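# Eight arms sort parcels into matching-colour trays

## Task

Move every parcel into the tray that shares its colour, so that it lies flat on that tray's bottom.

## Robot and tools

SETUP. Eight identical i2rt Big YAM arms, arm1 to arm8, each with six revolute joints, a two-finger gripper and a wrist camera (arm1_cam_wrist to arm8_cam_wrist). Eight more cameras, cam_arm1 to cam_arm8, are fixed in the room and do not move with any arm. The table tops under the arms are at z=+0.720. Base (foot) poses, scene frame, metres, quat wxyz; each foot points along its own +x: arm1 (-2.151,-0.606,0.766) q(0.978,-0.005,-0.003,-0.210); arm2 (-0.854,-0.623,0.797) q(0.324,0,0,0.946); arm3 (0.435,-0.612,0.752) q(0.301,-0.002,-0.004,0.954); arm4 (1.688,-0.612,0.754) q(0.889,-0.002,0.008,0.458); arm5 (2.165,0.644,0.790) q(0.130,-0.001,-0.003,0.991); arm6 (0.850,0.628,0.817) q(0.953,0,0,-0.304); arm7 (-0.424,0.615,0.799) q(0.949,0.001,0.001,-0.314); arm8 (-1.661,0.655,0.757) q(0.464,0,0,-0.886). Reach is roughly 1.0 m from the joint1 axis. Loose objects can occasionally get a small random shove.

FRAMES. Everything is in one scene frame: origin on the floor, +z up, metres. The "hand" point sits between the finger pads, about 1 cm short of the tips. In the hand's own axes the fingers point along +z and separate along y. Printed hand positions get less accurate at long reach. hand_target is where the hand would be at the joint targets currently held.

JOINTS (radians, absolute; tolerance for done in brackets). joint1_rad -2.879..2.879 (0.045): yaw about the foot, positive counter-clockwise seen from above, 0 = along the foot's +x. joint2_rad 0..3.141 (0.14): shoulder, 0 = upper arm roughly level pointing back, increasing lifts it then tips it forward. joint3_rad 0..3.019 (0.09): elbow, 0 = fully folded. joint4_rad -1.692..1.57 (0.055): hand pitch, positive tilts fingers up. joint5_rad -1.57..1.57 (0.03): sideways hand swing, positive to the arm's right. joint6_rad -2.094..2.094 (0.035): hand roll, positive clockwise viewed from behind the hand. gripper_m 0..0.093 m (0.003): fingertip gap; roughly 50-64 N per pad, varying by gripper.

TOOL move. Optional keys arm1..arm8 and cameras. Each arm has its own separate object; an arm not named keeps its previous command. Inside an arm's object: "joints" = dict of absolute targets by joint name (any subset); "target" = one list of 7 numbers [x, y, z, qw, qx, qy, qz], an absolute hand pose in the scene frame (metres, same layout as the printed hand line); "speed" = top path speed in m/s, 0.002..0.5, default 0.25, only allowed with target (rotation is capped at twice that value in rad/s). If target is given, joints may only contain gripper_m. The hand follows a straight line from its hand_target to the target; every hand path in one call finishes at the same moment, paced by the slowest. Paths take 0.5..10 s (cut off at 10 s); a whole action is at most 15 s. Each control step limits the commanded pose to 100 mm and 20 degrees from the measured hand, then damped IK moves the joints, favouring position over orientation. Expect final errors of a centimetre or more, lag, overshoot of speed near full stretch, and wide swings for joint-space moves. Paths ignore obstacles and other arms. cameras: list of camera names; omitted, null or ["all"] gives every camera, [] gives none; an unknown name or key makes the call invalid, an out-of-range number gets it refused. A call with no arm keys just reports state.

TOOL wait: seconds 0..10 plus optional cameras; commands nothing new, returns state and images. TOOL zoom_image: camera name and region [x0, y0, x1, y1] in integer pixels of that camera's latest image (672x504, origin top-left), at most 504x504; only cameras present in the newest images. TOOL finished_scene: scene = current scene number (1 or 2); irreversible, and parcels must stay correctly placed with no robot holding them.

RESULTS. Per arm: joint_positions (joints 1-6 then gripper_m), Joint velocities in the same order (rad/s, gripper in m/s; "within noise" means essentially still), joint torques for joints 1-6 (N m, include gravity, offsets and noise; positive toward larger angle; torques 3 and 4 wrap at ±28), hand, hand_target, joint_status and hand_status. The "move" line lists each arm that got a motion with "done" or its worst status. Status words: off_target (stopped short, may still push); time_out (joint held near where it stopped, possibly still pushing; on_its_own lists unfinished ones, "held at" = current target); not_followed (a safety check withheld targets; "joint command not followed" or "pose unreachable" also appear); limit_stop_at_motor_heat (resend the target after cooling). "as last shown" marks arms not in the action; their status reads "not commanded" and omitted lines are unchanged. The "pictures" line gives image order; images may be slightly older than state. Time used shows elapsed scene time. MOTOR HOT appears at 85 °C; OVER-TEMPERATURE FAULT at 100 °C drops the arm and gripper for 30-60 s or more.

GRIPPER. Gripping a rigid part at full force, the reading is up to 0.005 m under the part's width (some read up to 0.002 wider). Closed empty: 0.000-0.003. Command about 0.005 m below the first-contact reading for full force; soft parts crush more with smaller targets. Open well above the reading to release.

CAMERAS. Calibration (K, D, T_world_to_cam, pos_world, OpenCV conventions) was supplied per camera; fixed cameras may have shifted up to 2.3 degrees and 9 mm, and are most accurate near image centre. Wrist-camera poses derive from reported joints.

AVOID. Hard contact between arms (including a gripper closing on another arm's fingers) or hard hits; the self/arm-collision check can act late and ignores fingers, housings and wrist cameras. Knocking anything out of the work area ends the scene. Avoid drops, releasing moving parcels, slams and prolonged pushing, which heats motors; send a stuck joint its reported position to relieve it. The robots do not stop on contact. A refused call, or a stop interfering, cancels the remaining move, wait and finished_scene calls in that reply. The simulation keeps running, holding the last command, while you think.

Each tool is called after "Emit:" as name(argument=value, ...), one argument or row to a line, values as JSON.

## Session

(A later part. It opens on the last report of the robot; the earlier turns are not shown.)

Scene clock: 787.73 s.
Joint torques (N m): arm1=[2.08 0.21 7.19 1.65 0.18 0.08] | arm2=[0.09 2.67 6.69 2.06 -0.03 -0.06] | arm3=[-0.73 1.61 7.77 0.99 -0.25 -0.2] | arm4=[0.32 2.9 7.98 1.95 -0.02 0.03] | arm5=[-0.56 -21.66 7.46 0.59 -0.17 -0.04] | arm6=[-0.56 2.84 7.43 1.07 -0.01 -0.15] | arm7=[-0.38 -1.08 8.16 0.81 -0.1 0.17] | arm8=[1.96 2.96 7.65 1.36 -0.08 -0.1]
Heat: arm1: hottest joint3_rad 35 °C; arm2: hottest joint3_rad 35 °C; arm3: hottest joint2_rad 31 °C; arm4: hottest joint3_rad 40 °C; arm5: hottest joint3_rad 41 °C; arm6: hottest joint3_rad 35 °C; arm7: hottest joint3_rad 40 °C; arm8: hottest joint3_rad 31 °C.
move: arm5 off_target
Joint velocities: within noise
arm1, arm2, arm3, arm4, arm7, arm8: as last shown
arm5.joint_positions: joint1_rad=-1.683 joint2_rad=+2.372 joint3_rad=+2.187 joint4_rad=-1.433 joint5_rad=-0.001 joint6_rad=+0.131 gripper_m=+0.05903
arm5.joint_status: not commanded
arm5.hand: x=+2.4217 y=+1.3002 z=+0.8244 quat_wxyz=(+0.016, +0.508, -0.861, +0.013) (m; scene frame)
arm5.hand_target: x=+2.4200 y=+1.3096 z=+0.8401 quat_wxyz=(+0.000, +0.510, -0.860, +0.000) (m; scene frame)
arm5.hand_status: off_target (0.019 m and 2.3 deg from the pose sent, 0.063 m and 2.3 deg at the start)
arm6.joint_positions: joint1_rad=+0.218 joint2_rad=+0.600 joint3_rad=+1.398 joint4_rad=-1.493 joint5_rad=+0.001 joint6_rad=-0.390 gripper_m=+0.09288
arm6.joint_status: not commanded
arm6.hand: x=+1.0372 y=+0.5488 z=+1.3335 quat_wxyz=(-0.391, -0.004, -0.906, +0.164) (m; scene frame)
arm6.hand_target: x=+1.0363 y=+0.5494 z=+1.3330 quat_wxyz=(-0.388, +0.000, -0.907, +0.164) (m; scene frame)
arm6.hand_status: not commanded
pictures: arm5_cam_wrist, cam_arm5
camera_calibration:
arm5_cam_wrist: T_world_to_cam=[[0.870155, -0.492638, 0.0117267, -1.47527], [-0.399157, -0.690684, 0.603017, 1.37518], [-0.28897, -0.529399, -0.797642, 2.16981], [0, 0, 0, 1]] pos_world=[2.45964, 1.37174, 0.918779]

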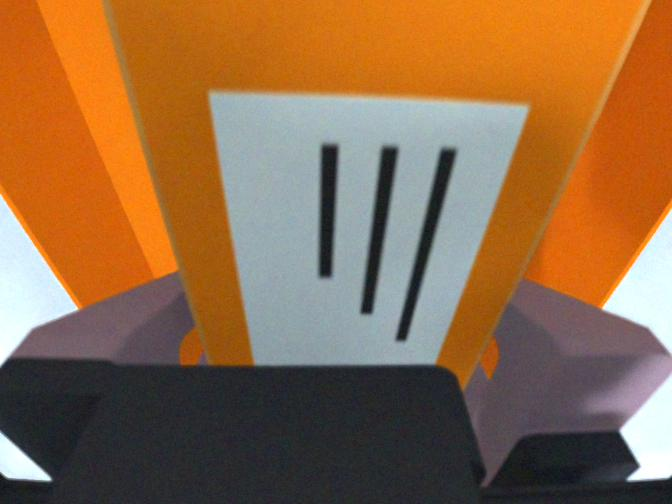

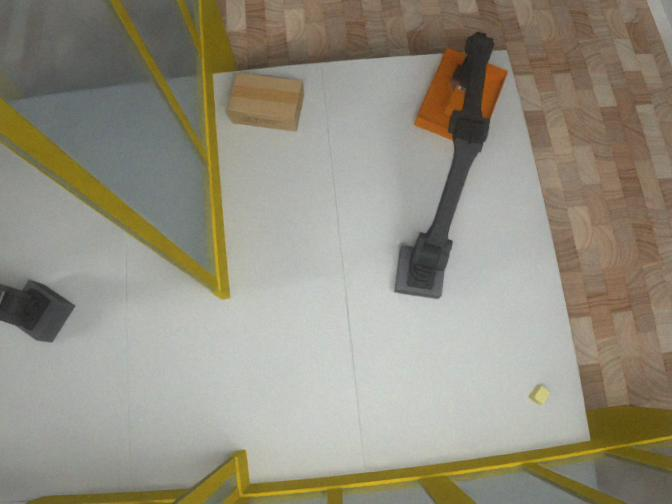

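Emit:
move(
  arm5={"target":[2.426,1.322,0.785,0,-0.5098,0.8603,0],"speed":0.2},
  cameras=["cam_arm5"],
)

Emit:
zoom_image(
  camera="cam_arm5",
  region=[390, 20, 530, 160],
)

Scene clock: 795.57 s.
Joint torques (N m): arm1=[1.85 0.15 7.09 1.81 0.17 0.06] | arm2=[0.09 2.67 6.69 2.06 -0.03 -0.06] | arm3=[-0.67 1.49 7.8 0.98 -0.25 -0.19] | arm4=[0.32 2.9 7.98 1.96 -0.02 0.03] | arm5=[-0.15 -22.18 7.92 0.58 -0.15 -0.03] | arm6=[-0.56 2.96 7.42 1.07 -0.01 -0.15] | arm7=[-0.5 -1.32 8.1 0.8 -0.1 0.17] | arm8=[1.73 2.9 7.75 1.36 -0.09 -0.1]
Heat: arm1: hottest joint3_rad 35 °C; arm2: hottest joint3_rad 35 °C; arm3: hottest joint2_rad 31 °C; arm4: hottest joint3_rad 40 °C; arm5: hottest joint3_rad 41 °C; arm6: hottest joint3_rad 35 °C; arm7: hottest joint3_rad 40 °C; arm8: hottest joint3_rad 31 °C.
move: arm5 off_target
Joint velocities: within noise
arm1, arm2, arm3, arm4, arm6, arm7, arm8: as last shown
arm5.joint_positions: joint1_rad=-1.683 joint2_rad=+2.459 joint3_rad=+2.187 joint4_rad=-1.361 joint5_rad=-0.001 joint6_rad=+0.131 gripper_m=+0.05903
arm5.joint_status: not commanded
arm5.hand: x=+2.4242 y=+1.3065 z=+0.7640 quat_wxyz=(+0.021, +0.508, -0.861, +0.017) (m; scene frame)
arm5.hand_target: x=+2.4258 y=+1.3212 z=+0.7853 quat_wxyz=(+0.000, +0.510, -0.860, +0.000) (m; scene frame)
arm5.hand_status: off_target (0.026 m and 3.1 deg from the pose sent, 0.045 m and 2.3 deg at the start)
pictures: cam_arm5

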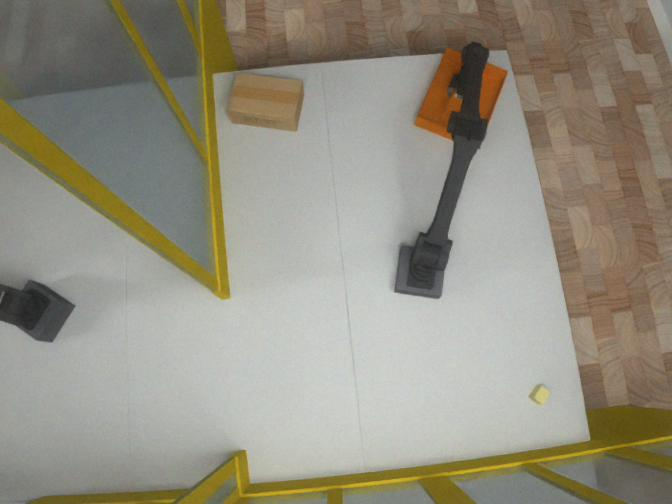

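Scaled by 3.600.

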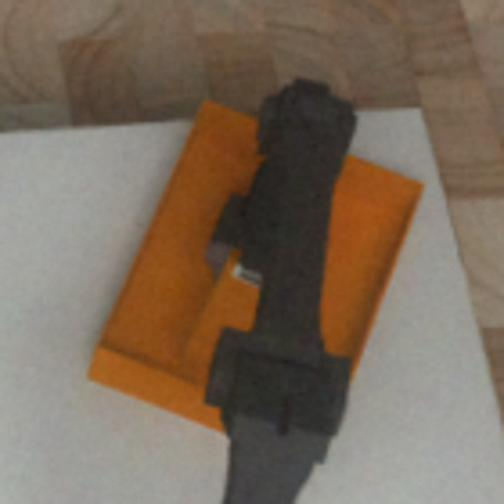

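Emit:
move(
  arm5={"target":[2.434,1.336,0.788,0,-0.5098,0.8603,0],"speed":0.15},
  cameras=[],
)

Emit:
move(
  arm5={"target":[2.434,1.334,0.765,0,-0.5098,0.8603,0],"speed":0.15},
  cameras=["cam_arm5"],
)

Emit:
zoom_image(
  camera="cam_arm5",
  region=[390, 20, 530, 160],
)

Scene clock: 804.20 s.
Joint torques (N m): arm1=[1.9 0.03 7.08 1.83 0.19 0.06] | arm2=[0.15 2.67 6.69 2.06 -0.03 -0.06] | arm3=[-0.79 1.55 7.75 0.96 -0.24 -0.2] | arm4=[0.26 2.9 7.98 1.96 -0.02 0.03] | arm5=[-0.97 -21.25 10.11 -0.13 -0.15 -0.07] | arm6=[-0.56 2.9 7.42 1.06 -0.01 -0.14] | arm7=[-0.44 -1.32 8.17 0.77 -0.1 0.17] | arm8=[2.14 2.84 7.71 1.39 -0.08 -0.1]
Heat: arm1: hottest joint3_rad 35 °C; arm2: hottest joint3_rad 35 °C; arm3: hottest joint2_rad 31 °C; arm4: hottest joint3_rad 40 °C; arm5: hottest joint3_rad 41 °C; arm6: hottest joint3_rad 35 °C; arm7: hottest joint3_rad 40 °C; arm8: hottest joint3_rad 31 °C.
move: arm5 off_target
Joint velocities: within noise
arm1, arm2, arm3, arm4, arm6, arm7, arm8: as last shown
arm5.joint_positions: joint1_rad=-1.683 joint2_rad=+2.501 joint3_rad=+2.283 joint4_rad=-1.400 joint5_rad=-0.001 joint6_rad=+0.131 gripper_m=+0.05903
arm5.joint_status: not commanded
arm5.hand: x=+2.4301 y=+1.3215 z=+0.7697 quat_wxyz=(+0.016, +0.508, -0.861, +0.013) (m; scene frame)
arm5.hand_target: x=+2.4337 y=+1.3350 z=+0.7881 quat_wxyz=(+0.000, +0.510, -0.860, +0.000) (m; scene frame)
arm5.hand_status: off_target (0.024 m and 2.3 deg from the pose sent, 0.039 m and 3.1 deg at the start)
pictures: none
No camera images: "cameras" was empty.

Scene clock: 805.30 s.
Joint torques (N m): arm1=[2.14 0.32 7.15 1.83 0.15 0.06] | arm2=[0.15 2.67 6.69 2.06 -0.03 -0.06] | arm3=[-0.67 1.61 7.79 0.98 -0.24 -0.19] | arm4=[0.32 2.9 7.98 1.96 -0.02 0.03] | arm5=[-0.56 -21.89 7.73 0.75 -0.15 -0.1] | arm6=[-0.56 2.78 7.42 1.07 -0.01 -0.15] | arm7=[-0.44 -1.14 8.16 0.8 -0.1 0.16] | arm8=[1.79 2.84 7.64 1.32 -0.08 -0.1]
Heat: arm1: hottest joint3_rad 35 °C; arm2: hottest joint3_rad 35 °C; arm3: hottest joint2_rad 31 °C; arm4: hottest joint3_rad 40 °C; arm5: hottest joint3_rad 41 °C; arm6: hottest joint3_rad 35 °C; arm7: hottest joint3_rad 40 °C; arm8: hottest joint3_rad 31 °C.
move: arm5 off_target
Joint velocities: within noise
arm1, arm2, arm3, arm4, arm6, arm7, arm8: as last shown
arm5.joint_positions: joint1_rad=-1.683 joint2_rad=+2.515 joint3_rad=+2.283 joint4_rad=-1.376 joint5_rad=-0.001 joint6_rad=+0.131 gripper_m=+0.05903
arm5.joint_status: not commanded
arm5.hand: x=+2.4314 y=+1.3249 z=+0.7592 quat_wxyz=(+0.012, +0.508, -0.861, +0.010) (m; scene frame)
arm5.hand_target: x=+2.4340 y=+1.3337 z=+0.7651 quat_wxyz=(+0.000, +0.510, -0.860, +0.000) (m; scene frame)
arm5.hand_status: off_target (0.011 m and 1.8 deg from the pose sent, 0.014 m and 2.3 deg at the start)
pictures: cam_arm5

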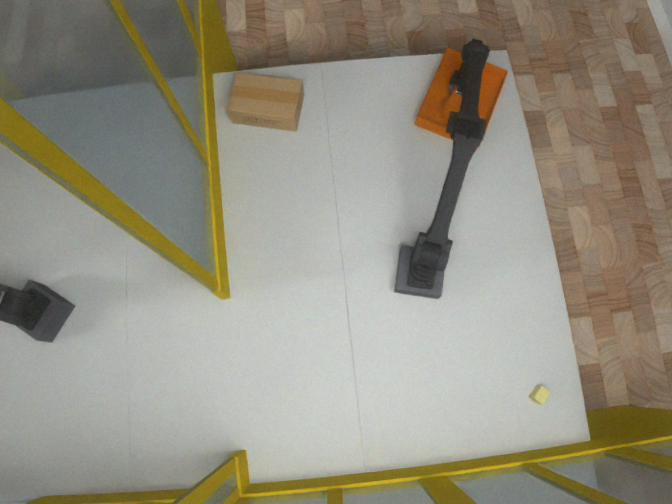

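Scaled by 3.600.

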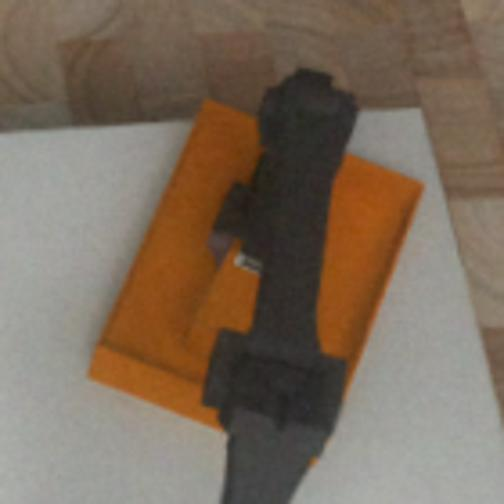

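Good. Lower a bit, release.

Emit:
move(
  arm5={"target":[2.434,1.334,0.745,0,-0.5098,0.8603,0],"speed":0.15},
  cameras=[],
)

Emit:
move(
  arm5={"joints":{"gripper_m":0.093}},
  cameras=[],
)

Emit:
move(
  arm5={"target":[2.434,1.33,0.93,0,-0.5098,0.8603,0],"speed":0.3},
  cameras=[],
)

Emit:
move(
  arm5={"joints":{"joint2_rad":0.6,"joint3_rad":1.4,"joint4_rad":-1.5}},
  cameras=["cam_arm5","cam_arm1","cam_arm3","cam_arm7"],
)

Emit:
zoom_image(
  camera="cam_arm5",
  region=[390, 20, 530, 160],
)

Emit:
zoom_image(
  camera="cam_arm7",
  region=[320, 30, 450, 170],
)

Scene clock: 816.00 s.
Joint torques (N m): arm1=[1.73 0.56 7.15 1.84 0.18 0.05] | arm2=[0.15 2.67 6.69 2.06 -0.03 -0.06] | arm3=[-0.73 1.49 7.79 0.95 -0.24 -0.19] | arm4=[0.26 2.9 7.98 1.96 -0.02 0.03] | arm5=[-0.38 -21.13 6.48 1.24 -0.18 -0.1] | arm6=[-0.5 2.84 7.42 1.07 -0.01 -0.15] | arm7=[-0.44 -1.32 8.16 0.8 -0.1 0.16] | arm8=[1.73 2.73 7.61 1.43 -0.1 -0.08]
Heat: arm1: hottest joint3_rad 35 °C; arm2: hottest joint3_rad 35 °C; arm3: hottest joint1_rad 30 °C; arm4: hottest joint3_rad 40 °C; arm5: hottest joint3_rad 40 °C; arm6: hottest joint3_rad 35 °C; arm7: hottest joint3_rad 40 °C; arm8: hottest joint3_rad 31 °C.
move: arm5 off_target
Joint velocities: within noise
arm1, arm2, arm4, arm6, arm7, arm8: as last shown
arm3.joint_positions: joint1_rad=-1.265 joint2_rad=+0.596 joint3_rad=+1.399 joint4_rad=-1.491 joint5_rad=+0.000 joint6_rad=-0.290 gripper_m=+0.09297
arm3.joint_status: not commanded
arm3.hand: x=+0.4934 y=-0.4225 z=+1.2709 quat_wxyz=(-0.381, +0.634, -0.642, -0.200) (m; scene frame)
arm3.hand_target: x=+0.4932 y=-0.4225 z=+1.2692 quat_wxyz=(-0.377, +0.641, -0.639, -0.196) (m; scene frame)
arm3.hand_status: not commanded
arm5.joint_positions: joint1_rad=-1.683 joint2_rad=+2.521 joint3_rad=+2.282 joint4_rad=-1.351 joint5_rad=-0.001 joint6_rad=+0.131 gripper_m=+0.05903
arm5.joint_status: not commanded
arm5.hand: x=+2.4332 y=+1.3295 z=+0.7547 quat_wxyz=(+0.004, +0.508, -0.861, +0.004) (m; scene frame)
arm5.hand_target: x=+2.4340 y=+1.3337 z=+0.7451 quat_wxyz=(+0.000, +0.510, -0.860, +0.000) (m; scene frame)
arm5.hand_status: off_target (0.011 m and 0.7 deg from the pose sent, 0.017 m and 1.7 deg at the start)
pictures: none
No camera images: "cameras" was empty.

Scene clock: 816.70 s.
Joint torques (N m): arm1=[2.08 0.15 7.04 1.7 0.16 0.05] | arm2=[0.15 2.67 6.71 2.06 -0.03 -0.06] | arm3=[-0.85 1.44 7.8 0.98 -0.24 -0.19] | arm4=[0.26 2.9 7.98 1.96 -0.02 0.03] | arm5=[-1.03 -21.25 6.65 0.87 -0.1 -0.07] | arm6=[-0.5 2.9 7.42 1.06 -0.01 -0.15] | arm7=[-0.38 -1.2 8.14 0.81 -0.1 0.18] | arm8=[1.73 2.84 7.73 1.37 -0.09 -0.09]
Heat: arm1: hottest joint3_rad 35 °C; arm2: hottest joint3_rad 35 °C; arm3: hottest joint1_rad 30 °C; arm4: hottest joint3_rad 40 °C; arm5: hottest joint3_rad 40 °C; arm6: hottest joint3_rad 35 °C; arm7: hottest joint3_rad 40 °C; arm8: hottest joint3_rad 31 °C.
move: arm5 done
Joint velocities: within noise
arm1, arm2, arm3, arm4, arm6, arm7, arm8: as last shown
arm5.joint_positions: joint1_rad=-1.683 joint2_rad=+2.522 joint3_rad=+2.282 joint4_rad=-1.340 joint5_rad=-0.001 joint6_rad=+0.130 gripper_m=+0.09284
arm5.joint_status: all done
arm5.hand: x=+2.4343 y=+1.3319 z=+0.7541 quat_wxyz=(+0.001, +0.509, -0.861, +0.000) (m; scene frame)
arm5.hand_target: x=+2.4339 y=+1.3337 z=+0.7451 quat_wxyz=(+0.000, +0.510, -0.860, +0.000) (m; scene frame)
arm5.hand_status: not commanded
pictures: none
No camera images: "cameras" was empty.

Scene clock: 818.30 s.
Joint torques (N m): arm1=[2.14 0.38 7.12 1.84 0.16 0.05] | arm2=[0.09 2.67 6.69 2.06 -0.03 -0.06] | arm3=[-0.73 1.55 7.82 0.98 -0.25 -0.19] | arm4=[0.26 2.9 7.98 1.96 -0.02 0.03] | arm5=[-0.5 -21.19 9.99 -0.05 -0.11 -0.11] | arm6=[-0.56 2.96 7.42 1.09 -0.01 -0.15] | arm7=[-0.5 -1.32 8.1 0.77 -0.1 0.15] | arm8=[1.85 2.84 7.69 1.39 -0.09 -0.1]
Heat: arm1: hottest joint3_rad 35 °C; arm2: hottest joint3_rad 35 °C; arm3: hottest joint1_rad 30 °C; arm4: hottest joint3_rad 40 °C; arm5: hottest joint3_rad 40 °C; arm6: hottest joint3_rad 35 °C; arm7: hottest joint3_rad 40 °C; arm8: hottest joint3_rad 31 °C.
move: arm5 off_target
Joint velocities: within noise
arm1.joint_positions: joint1_rad=-1.537 joint2_rad=+0.800 joint3_rad=+1.508 joint4_rad=-1.509 joint5_rad=+0.005 joint6_rad=+0.217 gripper_m=+0.09290
arm1.joint_status: not commanded
arm1.hand: x=-2.2561 y=-0.8482 z=+1.2892 quat_wxyz=(-0.245, -0.821, -0.427, +0.290) (m; scene frame)
arm1.hand_target: x=-2.2550 y=-0.8509 z=+1.2873 quat_wxyz=(-0.247, -0.821, -0.427, +0.289) (m; scene frame)
arm1.hand_status: not commanded
arm2, arm3, arm4, arm6, arm8: as last shown
arm5.joint_positions: joint1_rad=-1.683 joint2_rad=+2.425 joint3_rad=+2.517 joint4_rad=-1.675 joint5_rad=-0.001 joint6_rad=+0.130 gripper_m=+0.09289
arm5.joint_status: not commanded
arm5.hand: x=+2.4304 y=+1.3224 z=+0.9131 quat_wxyz=(+0.002, +0.509, -0.861, +0.001) (m; scene frame)
arm5.hand_target: x=+2.4336 y=+1.3289 z=+0.9296 quat_wxyz=(-0.012, +0.510, -0.860, -0.009) (m; scene frame)
arm5.hand_status: off_target (0.019 m and 0.3 deg from the pose sent, 0.176 m and 0.2 deg at the start; pose on its path clipped on 11 of 48 steps; a joint's target at an end of its range on 22 of 48 steps)
arm7.joint_positions: joint1_rad=+2.196 joint2_rad=+0.798 joint3_rad=+1.510 joint4_rad=-1.490 joint5_rad=+0.001 joint6_rad=+0.163 gripper_m=+0.09294
arm7.joint_status: not commanded
arm7.hand: x=-0.4189 y=+0.8838 z=+1.3257 quat_wxyz=(-0.253, +0.591, -0.707, -0.293) (m; scene frame)
arm7.hand_target: x=-0.4186 y=+0.8836 z=+1.3189 quat_wxyz=(-0.245, +0.592, -0.713, -0.286) (m; scene frame)
arm7.hand_status: not commanded
pictures: none
No camera images: "cameras" was empty.

Scene clock: 820.50 s.
Joint torques (N m): arm1=[1.85 0.09 7.19 1.84 0.17 0.08] | arm2=[0.09 2.73 6.69 2.07 -0.03 -0.06] | arm3=[-0.85 1.55 7.79 0.98 -0.25 -0.2] | arm4=[0.32 2.9 7.98 1.96 -0.02 0.03] | arm5=[-0.97 3.66 6.09 1.76 -0.11 -0.11] | arm6=[-0.5 2.84 7.43 1.09 -0.01 -0.15] | arm7=[-0.44 -1.26 8.14 0.75 -0.1 0.16] | arm8=[1.85 2.96 7.68 1.39 -0.08 -0.1]
Heat: arm1: hottest joint3_rad 35 °C; arm2: hottest joint3_rad 35 °C; arm3: hottest joint1_rad 30 °C; arm4: hottest joint3_rad 40 °C; arm5: hottest joint3_rad 40 °C; arm6: hottest joint3_rad 34 °C; arm7: hottest joint3_rad 40 °C; arm8: hottest joint3_rad 31 °C.
move: arm5 done
Joint velocities: within noise
arm1, arm3, arm6, arm7: as last shown
arm2.joint_positions: joint1_rad=-1.421 joint2_rad=+0.596 joint3_rad=+1.403 joint4_rad=-1.507 joint5_rad=+0.001 joint6_rad=-0.510 gripper_m=+0.09293
arm2.joint_status: not commanded
arm2.hand: x=-0.7562 y=-0.4504 z=+1.3143 quat_wxyz=(-0.406, +0.640, -0.642, -0.115) (m; scene frame)
arm2.hand_target: x=-0.7546 y=-0.4479 z=+1.3135 quat_wxyz=(-0.407, +0.641, -0.641, -0.114) (m; scene frame)
arm2.hand_status: not commanded
arm4.joint_positions: joint1_rad=+1.890 joint2_rad=+0.601 joint3_rad=+1.407 joint4_rad=-1.509 joint5_rad=+0.011 joint6_rad=-0.293 gripper_m=+0.09291
arm4.joint_status: not commanded
arm4.hand: x=+1.5035 y=-0.5452 z=+1.2725 quat_wxyz=(-0.123, +0.905, -0.008, -0.406) (m; scene frame)
arm4.hand_target: x=+1.5016 y=-0.5450 z=+1.2712 quat_wxyz=(-0.124, +0.905, -0.005, -0.407) (m; scene frame)
arm4.hand_status: not commanded
arm5.joint_positions: joint1_rad=-1.683 joint2_rad=+0.596 joint3_rad=+1.395 joint4_rad=-1.508 joint5_rad=-0.001 joint6_rad=+0.130 gripper_m=+0.09289
arm5.joint_status: all done
arm5.hand: x=+2.2357 y=+0.8266 z=+1.3048 quat_wxyz=(-0.332, +0.462, -0.781, -0.259) (m; scene frame)
arm5.hand_target: x=+2.2367 y=+0.8286 z=+1.3077 quat_wxyz=(-0.335, +0.462, -0.778, -0.261) (m; scene frame)
arm5.hand_status: not commanded
arm8.joint_positions: joint1_rad=+0.391 joint2_rad=+0.603 joint3_rad=+1.405 joint4_rad=-1.507 joint5_rad=+0.000 joint6_rad=-0.207 gripper_m=+0.09292
arm8.joint_status: not commanded
arm8.hand: x=-1.7045 y=+0.4592 z=+1.2740 quat_wxyz=(-0.228, -0.644, -0.639, +0.352) (m; scene frame)
arm8.hand_target: x=-1.7046 y=+0.4587 z=+1.2738 quat_wxyz=(-0.228, -0.641, -0.641, +0.356) (m; scene frame)
arm8.hand_status: not commanded
pictures: cam_arm1, cam_arm3, cam_arm5, cam_arm7

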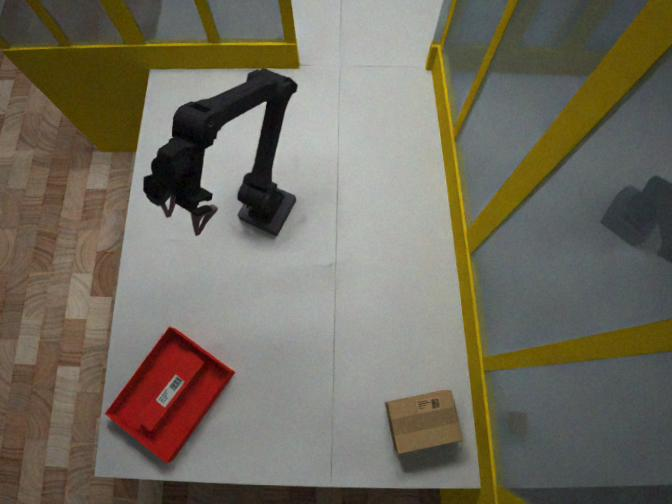

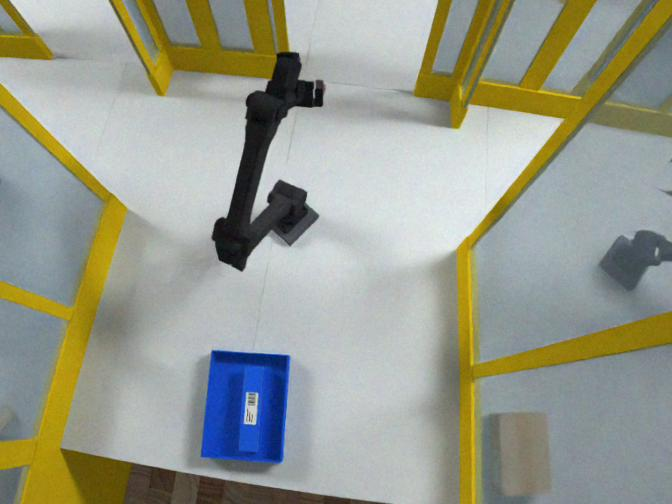

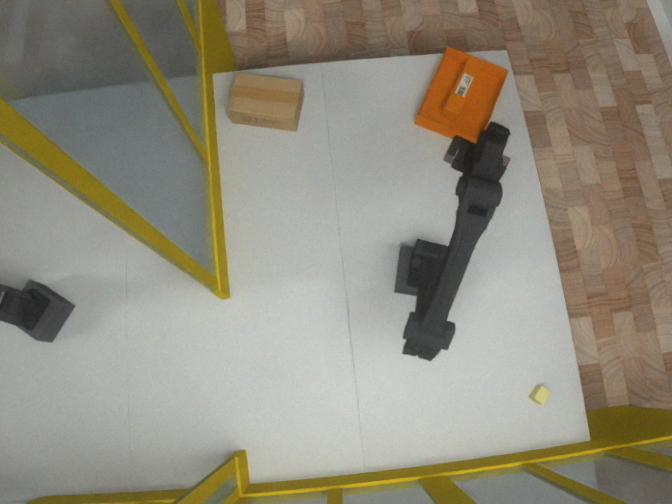

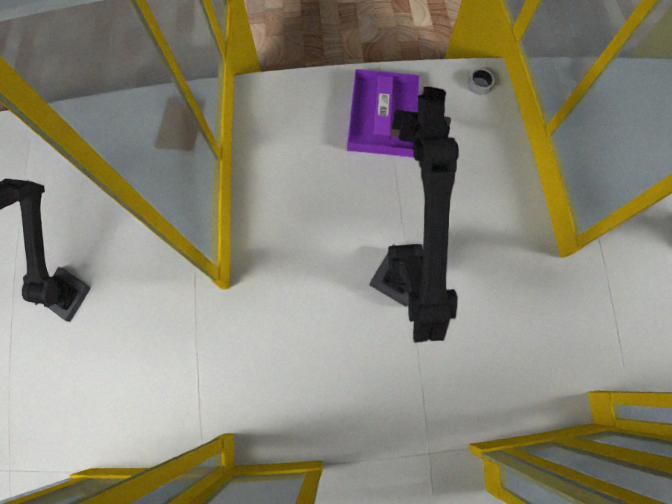

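Scaled by 3.600.

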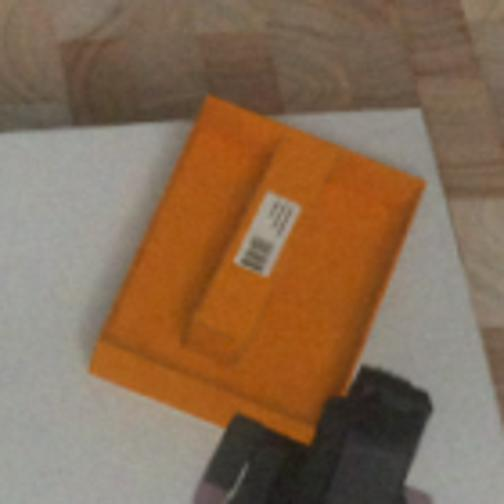

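Scaled by 3.600.

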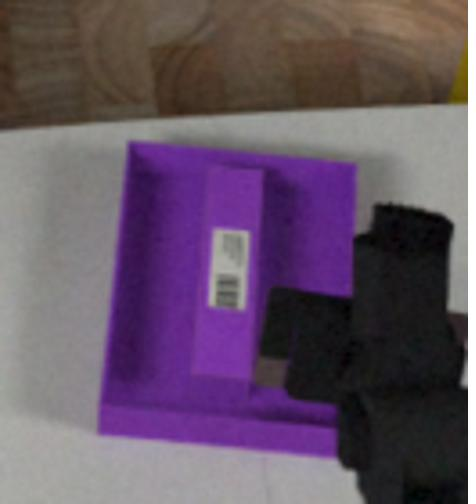

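Emit:
finished_scene(
  scene=1,
)

The scene is finished: the task was done.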